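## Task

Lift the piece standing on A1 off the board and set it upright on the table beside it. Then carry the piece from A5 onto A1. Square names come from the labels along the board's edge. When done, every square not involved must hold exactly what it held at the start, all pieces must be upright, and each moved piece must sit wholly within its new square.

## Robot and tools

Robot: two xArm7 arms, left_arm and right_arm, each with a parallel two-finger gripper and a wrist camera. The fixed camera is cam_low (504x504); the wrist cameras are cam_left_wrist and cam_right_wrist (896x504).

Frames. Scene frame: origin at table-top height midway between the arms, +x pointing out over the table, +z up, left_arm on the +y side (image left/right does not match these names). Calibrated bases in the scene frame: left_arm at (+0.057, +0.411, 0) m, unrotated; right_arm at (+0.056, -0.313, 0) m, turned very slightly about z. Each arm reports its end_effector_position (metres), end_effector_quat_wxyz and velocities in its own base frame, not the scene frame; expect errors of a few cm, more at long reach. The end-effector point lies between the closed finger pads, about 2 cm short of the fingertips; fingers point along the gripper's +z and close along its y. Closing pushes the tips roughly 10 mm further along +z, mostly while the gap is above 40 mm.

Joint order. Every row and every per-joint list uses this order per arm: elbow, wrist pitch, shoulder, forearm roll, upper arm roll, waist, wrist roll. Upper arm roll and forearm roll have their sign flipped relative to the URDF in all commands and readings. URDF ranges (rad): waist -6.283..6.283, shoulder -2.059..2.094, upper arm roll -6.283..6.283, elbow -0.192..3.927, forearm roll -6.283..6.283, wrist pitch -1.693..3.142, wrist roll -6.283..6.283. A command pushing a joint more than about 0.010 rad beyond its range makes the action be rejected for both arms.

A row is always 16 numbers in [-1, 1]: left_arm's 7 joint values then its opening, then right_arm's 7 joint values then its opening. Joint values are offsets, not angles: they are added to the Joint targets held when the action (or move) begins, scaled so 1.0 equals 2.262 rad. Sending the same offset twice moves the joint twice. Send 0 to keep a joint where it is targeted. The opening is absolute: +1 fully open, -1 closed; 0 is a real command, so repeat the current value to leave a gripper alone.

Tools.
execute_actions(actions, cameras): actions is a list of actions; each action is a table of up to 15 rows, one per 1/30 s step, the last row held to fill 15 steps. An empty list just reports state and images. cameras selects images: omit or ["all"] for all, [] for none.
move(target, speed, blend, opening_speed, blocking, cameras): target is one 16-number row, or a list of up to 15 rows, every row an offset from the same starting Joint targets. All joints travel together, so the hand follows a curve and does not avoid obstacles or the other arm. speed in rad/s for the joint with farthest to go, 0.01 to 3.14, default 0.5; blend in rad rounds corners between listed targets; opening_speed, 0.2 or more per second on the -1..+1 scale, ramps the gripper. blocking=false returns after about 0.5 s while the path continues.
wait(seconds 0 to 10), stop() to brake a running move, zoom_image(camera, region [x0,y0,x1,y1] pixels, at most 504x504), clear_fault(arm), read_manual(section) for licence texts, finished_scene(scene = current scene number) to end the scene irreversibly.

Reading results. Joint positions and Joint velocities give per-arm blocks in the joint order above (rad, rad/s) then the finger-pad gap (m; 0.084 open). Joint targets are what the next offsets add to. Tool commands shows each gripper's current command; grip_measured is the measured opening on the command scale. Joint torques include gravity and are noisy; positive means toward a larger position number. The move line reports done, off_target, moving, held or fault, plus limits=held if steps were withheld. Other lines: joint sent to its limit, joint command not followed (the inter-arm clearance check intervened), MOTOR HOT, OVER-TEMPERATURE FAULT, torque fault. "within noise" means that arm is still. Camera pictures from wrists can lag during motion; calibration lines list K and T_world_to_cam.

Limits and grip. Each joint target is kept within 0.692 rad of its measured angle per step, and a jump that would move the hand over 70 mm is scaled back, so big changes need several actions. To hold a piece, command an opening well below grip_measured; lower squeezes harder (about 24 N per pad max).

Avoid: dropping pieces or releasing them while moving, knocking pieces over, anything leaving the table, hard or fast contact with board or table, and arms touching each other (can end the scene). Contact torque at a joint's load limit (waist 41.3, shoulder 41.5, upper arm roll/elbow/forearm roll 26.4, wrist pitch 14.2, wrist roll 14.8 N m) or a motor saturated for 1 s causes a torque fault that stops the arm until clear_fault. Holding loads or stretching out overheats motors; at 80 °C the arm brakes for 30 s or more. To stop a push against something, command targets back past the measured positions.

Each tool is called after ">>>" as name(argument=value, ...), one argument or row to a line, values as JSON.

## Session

>>> execute_actions(
  actions=[],
)

Scene clock: 0.00 s.
left_arm: end_effector_position=(+0.3726, -0.3797, +0.2955) grip_measured=+1.00 end_effector_quat_wxyz=(-0.035, +0.999, +0.024, +0.030) | right_arm: end_effector_position=(+0.1075, -0.4721, +0.1815) grip_measured=+1.00 end_effector_quat_wxyz=(-0.416, +0.111, +0.902, +0.011)
Joint names: [elbow, wrist pitch, shoulder, forearm roll, upper arm roll, waist, wrist roll]
Joint positions: left_arm=[1.55 1.371 0.194 -0.097 0.016 -0.821 -0.905 0.084] | right_arm=[1.529 1.679 0.502 0.679 -0.152 -1.152 2.548 0.084]
Joint velocities: within noise
Joint torques (N m): no reading
Joint targets: left_arm=[1.550 1.371 0.194 -0.097 0.016 -0.821 -0.905] | right_arm=[1.529 1.679 0.502 0.679 -0.152 -1.152 2.548]
Tool commands: left_gripper/opening=+1.0 right_gripper/opening=+1.0
camera_calibration:
cam_left_wrist: T_world_to_cam=[[0.0540687, -0.996318, -0.0665304, -0.347764], [-0.997137, -0.0503459, -0.0564157, 0.437143], [0.0528585, 0.0693903, -0.996188, 0.430969], [0, 0, 0, 1]] pos_world=[0.431915, -0.35438, 0.430851]
cam_right_wrist: T_world_to_cam=[[0.202047, 0.978284, -0.0462425, 0.480738], [0.625931, -0.165301, -0.762159, 0.0620603], [-0.753251, 0.125047, -0.645737, 0.387108], [0, 0, 0, 1]] pos_world=[0.155613, -0.508446, 0.3195]

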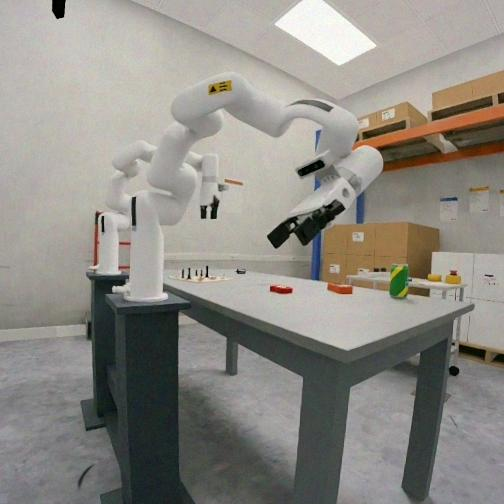

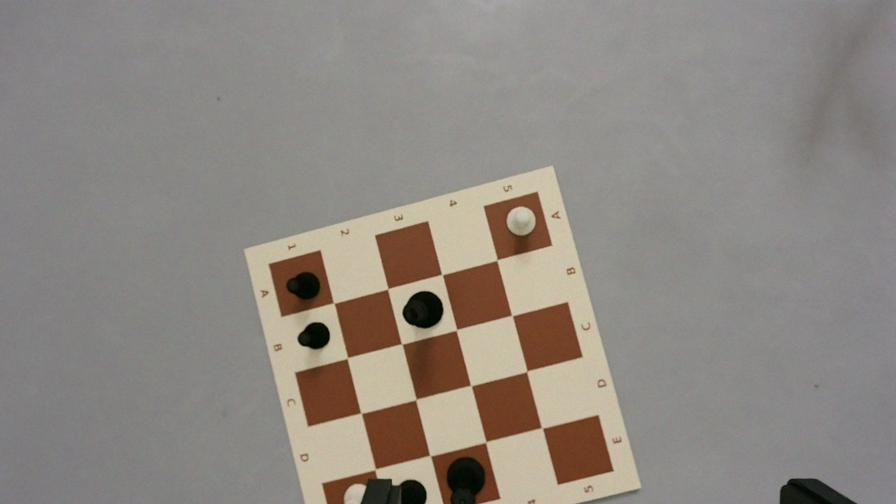

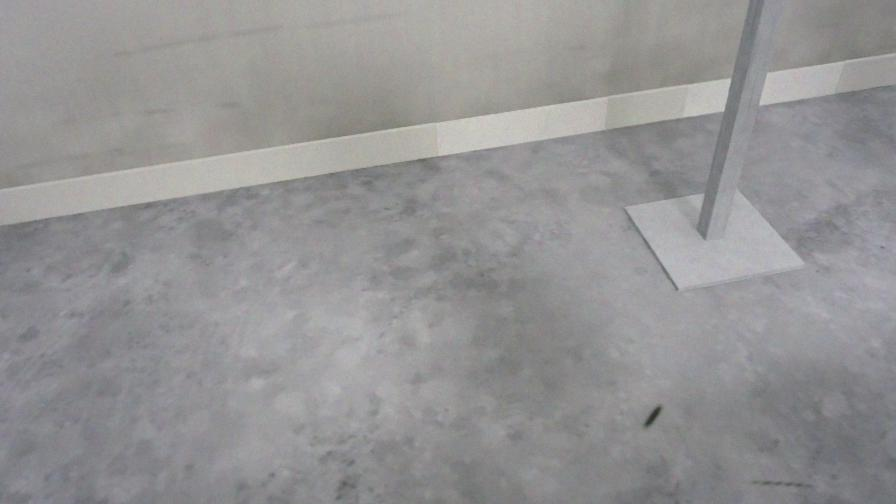

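>>> move(
  target=[-0.2198,-0.1920,-0.0344,0.0429,-0.0071,0.1480,0.0485,-0.1,0,0,0,0,0,0,0,1],
  speed=0.5,
  cameras=["cam_left_wrist"],
)

Scene clock: 3.40 s.
left_arm: end_effector_position=(+0.4276, -0.2263, +0.1600) grip_measured=-0.11 end_effector_quat_wxyz=(+0.000, +0.988, +0.154, +0.000) | right_arm: end_effector_position=(+0.1075, -0.4721, +0.1815) grip_measured=+1.00 end_effector_quat_wxyz=(-0.416, +0.111, +0.902, +0.011)
Joint names: [elbow, wrist pitch, shoulder, forearm roll, upper arm roll, waist, wrist roll]
Joint positions: left_arm=[1.053 0.937 0.116 0 0 -0.486 -0.795 0.039] | right_arm=[1.529 1.679 0.502 0.679 -0.152 -1.152 2.548 0.084]
Joint torques (N m): left_arm=[19.51 -1.43 -27.75 0.44 -0.25 1.87 0.38] | right_arm=[11.62 0.15 -20.66 1.41 -0.77 0.28 0.25]
Joint targets: left_arm=[1.053 0.937 0.116 0.000 0.000 -0.486 -0.795] | right_arm=[1.529 1.679 0.502 0.679 -0.152 -1.152 2.548]
move: done
camera_calibration:
cam_left_wrist: T_world_to_cam=[[0.307972, -0.951393, 0.00227475, -0.316373], [-0.951382, -0.307954, 0.00606876, 0.404231], [-0.00507326, -0.00403316, -0.999979, 0.291222], [0, 0, 0, 1]] pos_world=[0.48349, -0.175336, 0.289483]
Images, in order (width x height): cam_left_wrist 896x504.

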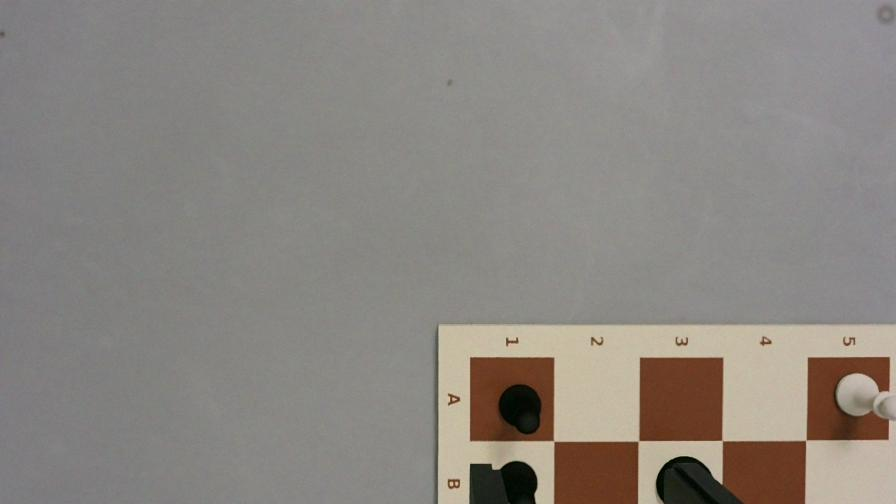

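>>> move(
  target=[-0.0439,-0.1465,0.1026,0,0,0,0,-0.1,0,0,0,0,0,0,0,1],
  speed=0.22,
  cameras=["cam_left_wrist"],
)

Scene clock: 6.80 s.
left_arm: end_effector_position=(+0.4277, -0.2262, +0.0355) grip_measured=-0.11 end_effector_quat_wxyz=(+0.000, +0.988, +0.154, +0.000) | right_arm: end_effector_position=(+0.1075, -0.4721, +0.1815) grip_measured=+1.00 end_effector_quat_wxyz=(-0.416, +0.111, +0.902, +0.011)
Joint names: [elbow, wrist pitch, shoulder, forearm roll, upper arm roll, waist, wrist roll]
Joint positions: left_arm=[0.953 0.606 0.348 0 0 -0.486 -0.795 0.039] | right_arm=[1.529 1.679 0.502 0.679 -0.152 -1.152 2.548 0.084]
Joint torques (N m): left_arm=[16.61 -1.43 -28.02 0.01 -0.26 1.4 0] | right_arm=[11.5 0.24 -20.92 1.39 -0.8 0.37 0.28]
Joint targets: left_arm=[0.953 0.606 0.348 0.000 0.000 -0.486 -0.795] | right_arm=[1.529 1.679 0.502 0.679 -0.152 -1.152 2.548]
move: done
camera_calibration:
cam_left_wrist: T_world_to_cam=[[0.308061, -0.951364, 0.00227398, -0.316063], [-0.951353, -0.308043, 0.00606929, 0.405083], [-0.00507362, -0.00403308, -0.999979, 0.166726], [0, 0, 0, 1]] pos_world=[0.48359, -0.175236, 0.164983]
Images, in order (width x height): cam_left_wrist 896x504.

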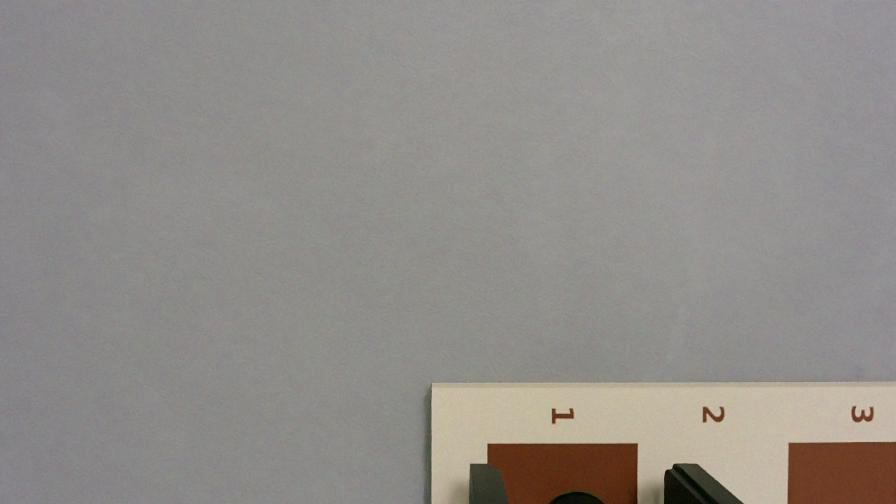

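>>> move(
  target=[0,0,0,0,0,0,0,-0.9,0,0,0,0,0,0,0,1],
  opening_speed=0.6,
  cameras=[],
)

Scene clock: 9.23 s.
left_arm: end_effector_position=(+0.4277, -0.2262, +0.0354) grip_measured=-0.78 end_effector_quat_wxyz=(+0.000, +0.988, +0.154, +0.000) | right_arm: end_effector_position=(+0.1075, -0.4721, +0.1815) grip_measured=+1.00 end_effector_quat_wxyz=(-0.416, +0.111, +0.902, +0.011)
Joint names: [elbow, wrist pitch, shoulder, forearm roll, upper arm roll, waist, wrist roll]
Joint positions: left_arm=[0.953 0.606 0.348 0 0 -0.486 -0.795 0.01] | right_arm=[1.529 1.679 0.502 0.679 -0.152 -1.152 2.548 0.084]
Joint torques (N m): left_arm=[17.02 -1.33 -28.48 -0.18 -0.25 1.4 -0.05] | right_arm=[11.58 0.24 -20.91 1.42 -0.77 0.39 0.35]
Joint targets: left_arm=[0.953 0.606 0.348 0.000 0.000 -0.486 -0.795] | right_arm=[1.529 1.679 0.502 0.679 -0.152 -1.152 2.548]
move: done
No camera images: "cameras" was empty.

>>> move(
  target=[
    [0.0111,0.0626,-0.0515,0,0,0,0,-0.9,0,0,0,0,0,0,0,1],
    [0.1519,0.1088,0.0430,0,0,0.0565,0.0565,-0.9,0,0,0,0,0,0,0,1],
    [0.1404,0.0495,0.0909,0,0,0.0565,0.0565,-0.9,0,0,0,0,0,0,0,1],
  ],
  speed=[0.15,0.3,0.12],
  cameras=["cam_left_wrist"],
)

>>> move(
  target=[-0.0002,-0.0009,0.0007,0,0,0,0,-0.9,0,0,0,0,0,0,0,1],
  speed=0.05,
  cameras=[],
)

Scene clock: 14.53 s.
left_arm: end_effector_position=(+0.5226, -0.1960, +0.0300) grip_measured=-0.78 end_effector_quat_wxyz=(+0.000, +0.988, +0.154, +0.000) | right_arm: end_effector_position=(+0.1075, -0.4721, +0.1815) grip_measured=+1.00 end_effector_quat_wxyz=(-0.416, +0.111, +0.902, +0.011)
Joint names: [elbow, wrist pitch, shoulder, forearm roll, upper arm roll, waist, wrist roll]
Joint positions: left_arm=[1.271 0.718 0.554 0 0 -0.359 -0.668 0.01] | right_arm=[1.529 1.679 0.502 0.679 -0.152 -1.152 2.548 0.084]
Joint torques (N m): left_arm=[17.69 -1.48 -33.84 -0.21 -0.15 1.65 0.05] | right_arm=[11.61 0.25 -20.86 1.63 -0.79 0.32 0.25]
Joint targets: left_arm=[1.271 0.718 0.554 0.000 0.000 -0.359 -0.668] | right_arm=[1.529 1.679 0.502 0.679 -0.152 -1.152 2.548]
move: done
camera_calibration:
cam_left_wrist: T_world_to_cam=[[0.308063, -0.951363, 0.00236911, -0.31657], [-0.951353, -0.308044, 0.00610009, 0.504697], [-0.00507362, -0.00413307, -0.999979, 0.161815], [0, 0, 0, 1]] pos_world=[0.57849, -0.145036, 0.159483]
Images, in order (width x height): cam_left_wrist 896x504.

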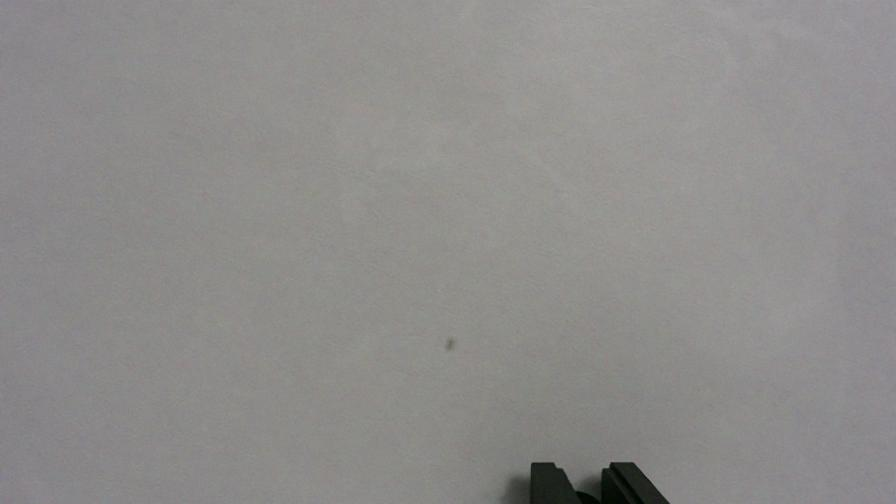

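Scene clock: 15.23 s.
left_arm: end_effector_position=(+0.5226, -0.1960, +0.0291) grip_measured=-0.78 end_effector_quat_wxyz=(+0.000, +0.988, +0.154, +0.000) | right_arm: end_effector_position=(+0.1075, -0.4721, +0.1815) grip_measured=+1.00 end_effector_quat_wxyz=(-0.416, +0.111, +0.902, +0.011)
Joint names: [elbow, wrist pitch, shoulder, forearm roll, upper arm roll, waist, wrist roll]
Joint positions: left_arm=[1.271 0.716 0.555 0 0 -0.359 -0.668 0.01] | right_arm=[1.529 1.679 0.502 0.679 -0.152 -1.152 2.548 0.084]
Joint torques (N m): left_arm=[11.92 -1.33 -23.53 -0.02 0.32 1.12 0.04] | right_arm=[11.58 0.16 -20.9 1.47 -0.81 0.41 0.26]
Joint targets: left_arm=[1.271 0.716 0.555 0.000 0.000 -0.359 -0.668] | right_arm=[1.529 1.679 0.502 0.679 -0.152 -1.152 2.548]
move: done
No camera images: "cameras" was empty.

>>> move(
  target=[
    [0,0,0,0,0,0,0,-0.1,0,0,0,0,0,0,0,1],
    [0.0446,0.1352,-0.0907,0,0,0,0,-0.1,0,0,0,0,0,0,0,1],
    [0.1475,0.1697,-0.0222,0,0,-0.1330,-0.1331,-0.1,0,0,0,0,0,0,0,1],
  ],
  speed=[0.3,0.25,0.4],
  opening_speed=0.6,
  cameras=["cam_left_wrist"],
)

Scene clock: 20.30 s.
left_arm: end_effector_position=(+0.4773, -0.3700, +0.1599) grip_measured=-0.11 end_effector_quat_wxyz=(+0.000, +0.988, +0.154, +0.000) | right_arm: end_effector_position=(+0.1075, -0.4721, +0.1815) grip_measured=+1.00 end_effector_quat_wxyz=(-0.416, +0.111, +0.902, +0.011)
Joint names: [elbow, wrist pitch, shoulder, forearm roll, upper arm roll, waist, wrist roll]
Joint positions: left_arm=[1.604 1.099 0.505 0 0 -0.659 -0.969 0.039] | right_arm=[1.529 1.679 0.502 0.679 -0.152 -1.152 2.548 0.084]
Joint torques (N m): left_arm=[21.39 -1.09 -35.37 0.03 0.06 -1.63 -0.18] | right_arm=[11.63 0.2 -20.87 1.57 -0.74 0.18 0.3]
Joint targets: left_arm=[1.604 1.099 0.505 0.000 0.000 -0.659 -0.969] | right_arm=[1.529 1.679 0.502 0.679 -0.152 -1.152 2.548]
move: done
camera_calibration:
cam_left_wrist: T_world_to_cam=[[0.308362, -0.951267, 0.00214546, -0.468523], [-0.951255, -0.308344, 0.00613534, 0.407052], [-0.0051748, -0.00393279, -0.999979, 0.290881], [0, 0, 0, 1]] pos_world=[0.53319, -0.319035, 0.289382]
Images, in order (width x height): cam_left_wrist 896x504.

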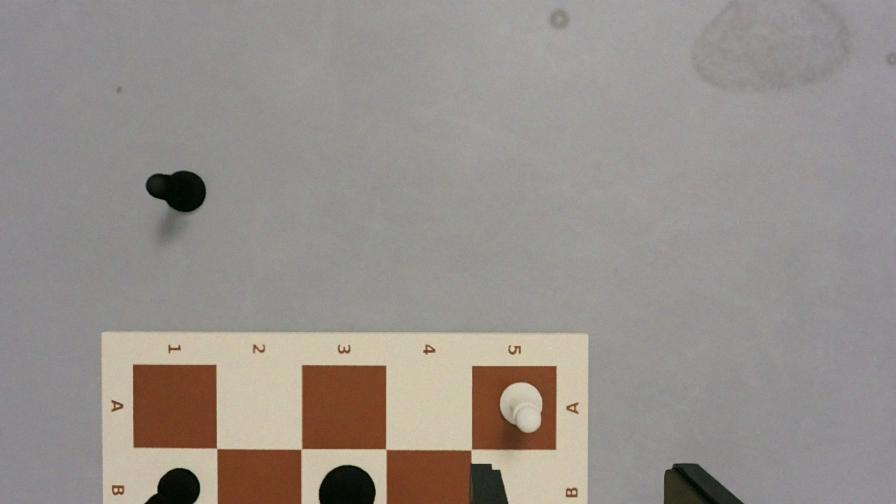

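>>> move(
  target=[-0.0466,-0.1218,0.0752,0,0,-0.0015,-0.0015,-0.1,0,0,0,0,0,0,0,1],
  speed=0.2,
  cameras=["cam_left_wrist"],
)

Scene clock: 23.57 s.
left_arm: end_effector_position=(+0.4760, -0.3717, +0.0355) grip_measured=-0.11 end_effector_quat_wxyz=(+0.000, +0.988, +0.154, +0.000) | right_arm: end_effector_position=(+0.1075, -0.4721, +0.1815) grip_measured=+1.00 end_effector_quat_wxyz=(-0.416, +0.111, +0.902, +0.011)
Joint names: [elbow, wrist pitch, shoulder, forearm roll, upper arm roll, waist, wrist roll]
Joint positions: left_arm=[1.499 0.824 0.675 0 0 -0.663 -0.972 0.039] | right_arm=[1.529 1.679 0.502 0.679 -0.152 -1.152 2.548 0.084]
Joint torques (N m): left_arm=[18.5 -1.53 -37.49 0.06 0.25 -1.08 -0.16] | right_arm=[11.55 0.22 -21.02 1.55 -0.7 0.46 0.24]
Joint targets: left_arm=[1.499 0.824 0.675 0.000 0.000 -0.663 -0.972] | right_arm=[1.529 1.679 0.502 0.679 -0.152 -1.152 2.548]
move: done
camera_calibration:
cam_left_wrist: T_world_to_cam=[[0.308272, -0.951296, 0.00224136, -0.46945], [-0.951284, -0.308254, 0.00616564, 0.406093], [-0.00517444, -0.00403287, -0.999978, 0.166438], [0, 0, 0, 1]] pos_world=[0.53189, -0.320735, 0.164983]
Images, in order (width x height): cam_left_wrist 896x504.

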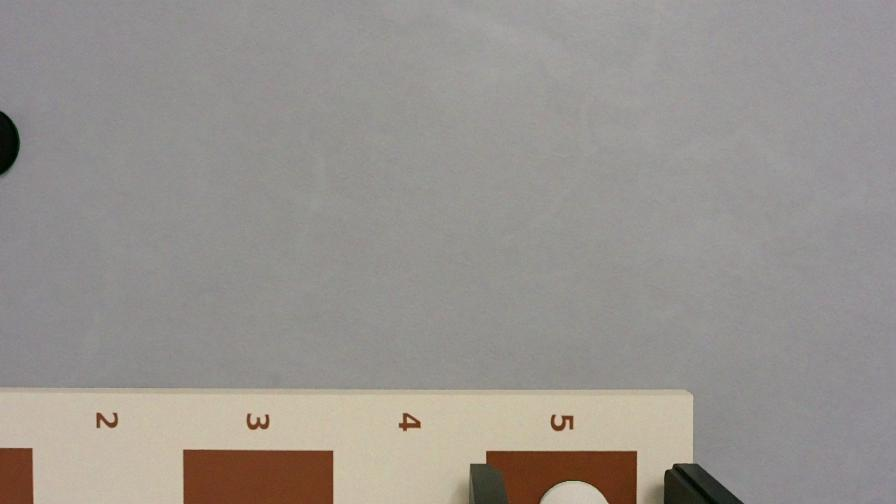

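>>> move(
  target=[
    [0,0,0,0,0,0,0,-0.9,0,0,0,0,0,0,0,1],
    [0.0466,0.1218,-0.0752,0,0,0,0,-0.9,0,0,0,0,0,0,0,1],
    [-0.1998,0.0494,-0.2492,0,0,0.0787,0.0787,-0.9,0,0,0,0,0,0,0,1],
  ],
  speed=[0.3,0.2,0.4],
  opening_speed=0.6,
  cameras=["cam_left_wrist"],
)

Scene clock: 29.90 s.
left_arm: end_effector_position=(+0.4267, -0.2249, +0.1599) grip_measured=-0.78 end_effector_quat_wxyz=(+0.000, +0.988, +0.154, +0.000) | right_arm: end_effector_position=(+0.1075, -0.4721, +0.1815) grip_measured=+1.00 end_effector_quat_wxyz=(-0.416, +0.111, +0.902, +0.011)
Joint names: [elbow, wrist pitch, shoulder, forearm roll, upper arm roll, waist, wrist roll]
Joint positions: left_arm=[1.047 0.936 0.112 0 0 -0.485 -0.794 0.01] | right_arm=[1.529 1.679 0.502 0.679 -0.152 -1.152 2.548 0.084]
Joint torques (N m): left_arm=[19.63 -1.5 -27.46 0.07 0.18 1.69 0.27] | right_arm=[11.54 0.24 -20.85 1.6 -0.77 0.64 0.3]
Joint targets: left_arm=[1.047 0.936 0.112 0.000 0.000 -0.485 -0.794] | right_arm=[1.529 1.679 0.502 0.679 -0.152 -1.152 2.548]
move: done
camera_calibration:
cam_left_wrist: T_world_to_cam=[[0.308152, -0.951335, 0.0022424, -0.31483], [-0.951323, -0.308134, 0.00616495, 0.403719], [-0.00517397, -0.00403298, -0.999978, 0.291172], [0, 0, 0, 1]] pos_world=[0.48259, -0.173935, 0.289383]
Images, in order (width x height): cam_left_wrist 896x504.

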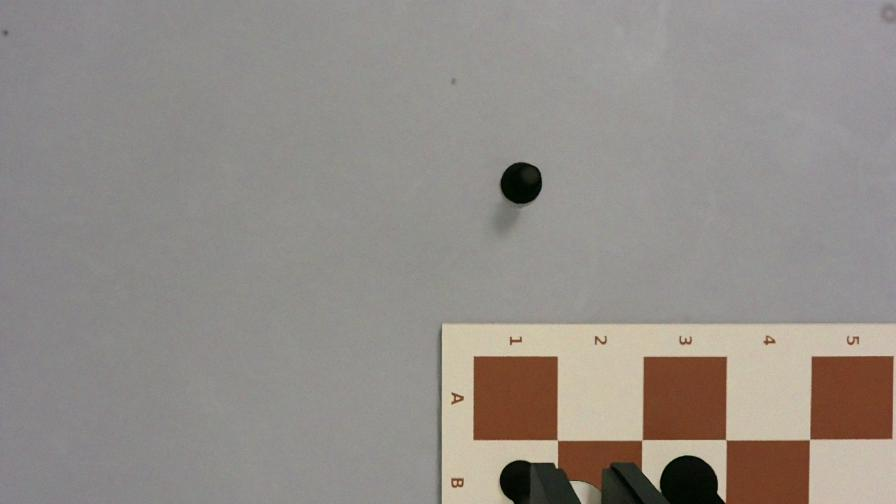

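>>> move(
  target=[-0.0439,-0.1453,0.1014,0,0,0.0013,0.0013,-0.9,0,0,0,0,0,0,0,1],
  speed=0.18,
  cameras=["cam_left_wrist"],
)

>>> move(
  target=[-0.0003,-0.0012,0.0009,0,0,0,0,-0.9,0,0,0,0,0,0,0,1],
  speed=0.05,
  cameras=[],
)

Scene clock: 33.53 s.
left_arm: end_effector_position=(+0.4273, -0.2236, +0.0369) grip_measured=-0.78 end_effector_quat_wxyz=(+0.000, +0.988, +0.154, +0.000) | right_arm: end_effector_position=(+0.1075, -0.4721, +0.1815) grip_measured=+1.00 end_effector_quat_wxyz=(-0.416, +0.111, +0.902, +0.011)
Joint names: [elbow, wrist pitch, shoulder, forearm roll, upper arm roll, waist, wrist roll]
Joint positions: left_arm=[0.948 0.607 0.341 0 0 -0.482 -0.791 0.01] | right_arm=[1.529 1.679 0.502 0.679 -0.152 -1.152 2.548 0.084]
Joint torques (N m): left_arm=[16.52 -1.55 -28.07 0.27 -0.36 2.11 0.42] | right_arm=[11.57 0.23 -21.12 1.56 -0.77 0.46 0.27]
Joint targets: left_arm=[0.948 0.607 0.341 0.000 0.000 -0.482 -0.791] | right_arm=[1.529 1.679 0.502 0.679 -0.152 -1.152 2.548]
move: done
camera_calibration:
cam_left_wrist: T_world_to_cam=[[0.308272, -0.951296, 0.00227219, -0.313559], [-0.951285, -0.308254, 0.00607052, 0.405426], [-0.00507445, -0.00403287, -0.999979, 0.168135], [0, 0, 0, 1]] pos_world=[0.48319, -0.172635, 0.166383]
Images, in order (width x height): cam_left_wrist 896x504.

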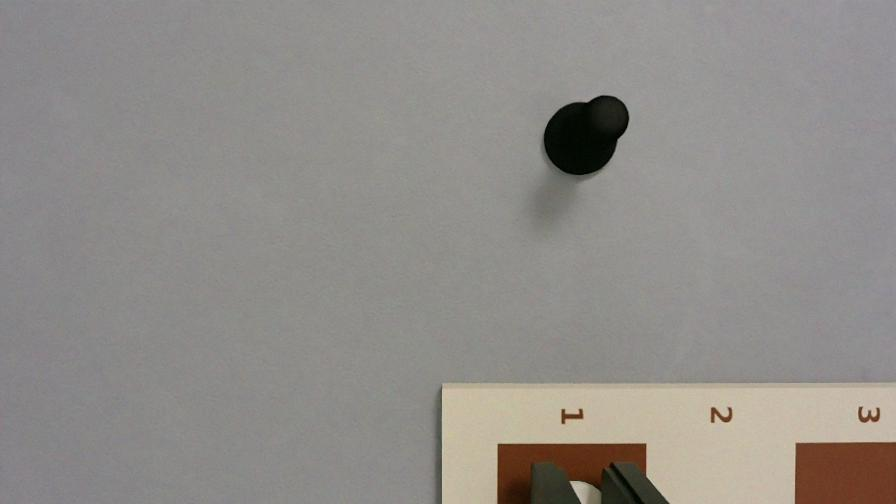

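Scene clock: 34.23 s.
left_arm: end_effector_position=(+0.4272, -0.2235, +0.0359) grip_measured=-0.78 end_effector_quat_wxyz=(+0.000, +0.988, +0.154, +0.000) | right_arm: end_effector_position=(+0.1075, -0.4721, +0.1815) grip_measured=+1.00 end_effector_quat_wxyz=(-0.416, +0.111, +0.902, +0.011)
Joint names: [elbow, wrist pitch, shoulder, forearm roll, upper arm roll, waist, wrist roll]
Joint positions: left_arm=[0.947 0.604 0.343 0 0 -0.482 -0.791 0.01] | right_arm=[1.529 1.679 0.502 0.679 -0.152 -1.152 2.548 0.084]
Joint torques (N m): left_arm=[16.33 -1.56 -27.68 0.03 -0.2 1.9 0.28] | right_arm=[11.61 0.25 -20.96 1.63 -0.75 0.68 0.29]
Joint targets: left_arm=[0.947 0.604 0.343 0.000 0.000 -0.482 -0.791] | right_arm=[1.529 1.679 0.502 0.679 -0.152 -1.152 2.548]
move: done
No camera images: "cameras" was empty.

>>> move(
  target=[-0.0002,-0.0007,0.0005,0,0,0,0,-0.9,0,0,0,0,0,0,0,1],
  speed=0.05,
  cameras=[],
)

>>> move(
  target=[
    [0,0,0,0,0,0,0,-0.1,0,0,0,0,0,0,0,1],
    [0.0444,0.1472,-0.1028,0,0,0,0,-0.1,0,0,0,0,0,0,0,1],
  ],
  speed=0.3,
  opening_speed=0.6,
  cameras=["cam_left_wrist"],
)

Scene clock: 35.67 s.
left_arm: end_effector_position=(+0.4271, -0.2235, +0.0353) grip_measured=-0.78 end_effector_quat_wxyz=(+0.000, +0.988, +0.154, +0.000) | right_arm: end_effector_position=(+0.1075, -0.4721, +0.1815) grip_measured=+1.00 end_effector_quat_wxyz=(-0.416, +0.111, +0.902, +0.011)
Joint names: [elbow, wrist pitch, shoulder, forearm roll, upper arm roll, waist, wrist roll]
Joint positions: left_arm=[0.946 0.603 0.344 0 0 -0.482 -0.791 0.01] | right_arm=[1.529 1.679 0.502 0.679 -0.152 -1.152 2.548 0.084]
Joint torques (N m): left_arm=[16.5 -1.47 -27.99 0.39 -0.14 1.51 0.17] | right_arm=[11.54 0.23 -20.83 1.57 -0.77 0.56 0.27]
Joint targets: left_arm=[0.946 0.603 0.344 0.000 0.000 -0.482 -0.791] | right_arm=[1.529 1.679 0.502 0.679 -0.152 -1.152 2.548]
move: done
No camera images: "cameras" was empty.

Scene clock: 38.80 s.
left_arm: end_effector_position=(+0.4273, -0.2236, +0.1599) grip_measured=-0.11 end_effector_quat_wxyz=(+0.000, +0.988, +0.154, +0.000) | right_arm: end_effector_position=(+0.1075, -0.4721, +0.1815) grip_measured=+1.00 end_effector_quat_wxyz=(-0.416, +0.111, +0.902, +0.011)
Joint names: [elbow, wrist pitch, shoulder, forearm roll, upper arm roll, waist, wrist roll]
Joint positions: left_arm=[1.047 0.936 0.112 0 0 -0.482 -0.791 0.039] | right_arm=[1.529 1.679 0.502 0.679 -0.152 -1.152 2.548 0.084]
Joint torques (N m): left_arm=[20.57 -1.29 -27.8 -0.12 -0.13 1.3 0.15] | right_arm=[11.63 0.18 -20.86 1.53 -0.76 0.61 0.28]
Joint targets: left_arm=[1.047 0.936 0.112 0.000 0.000 -0.482 -0.791] | right_arm=[1.529 1.679 0.502 0.679 -0.152 -1.152 2.548]
move: done
camera_calibration:
cam_left_wrist: T_world_to_cam=[[0.308271, -0.951296, 0.00214624, -0.313801], [-0.951284, -0.308254, 0.00613482, 0.40466], [-0.00517444, -0.00393288, -0.999979, 0.291198], [0, 0, 0, 1]] pos_world=[0.48319, -0.172635, 0.289382]
Images, in order (width x height): cam_left_wrist 896x504.

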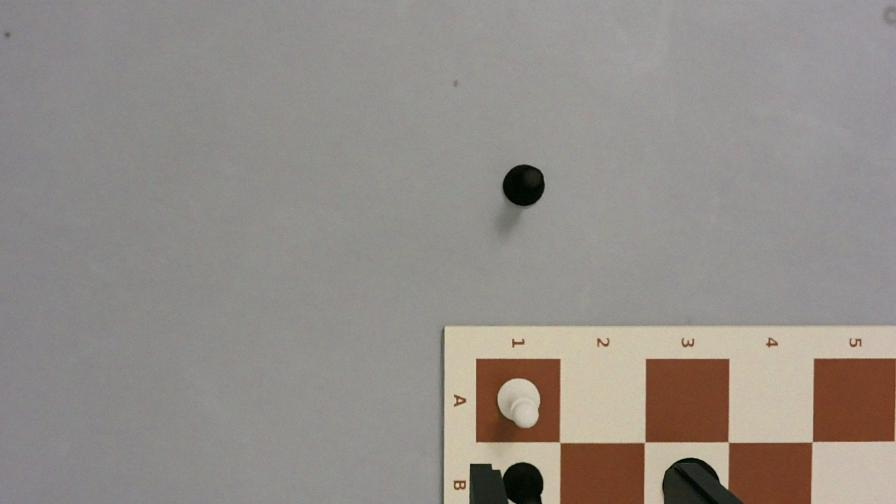

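>>> finished_scene(
  scene=2,
)

The scene is finished: the task was done.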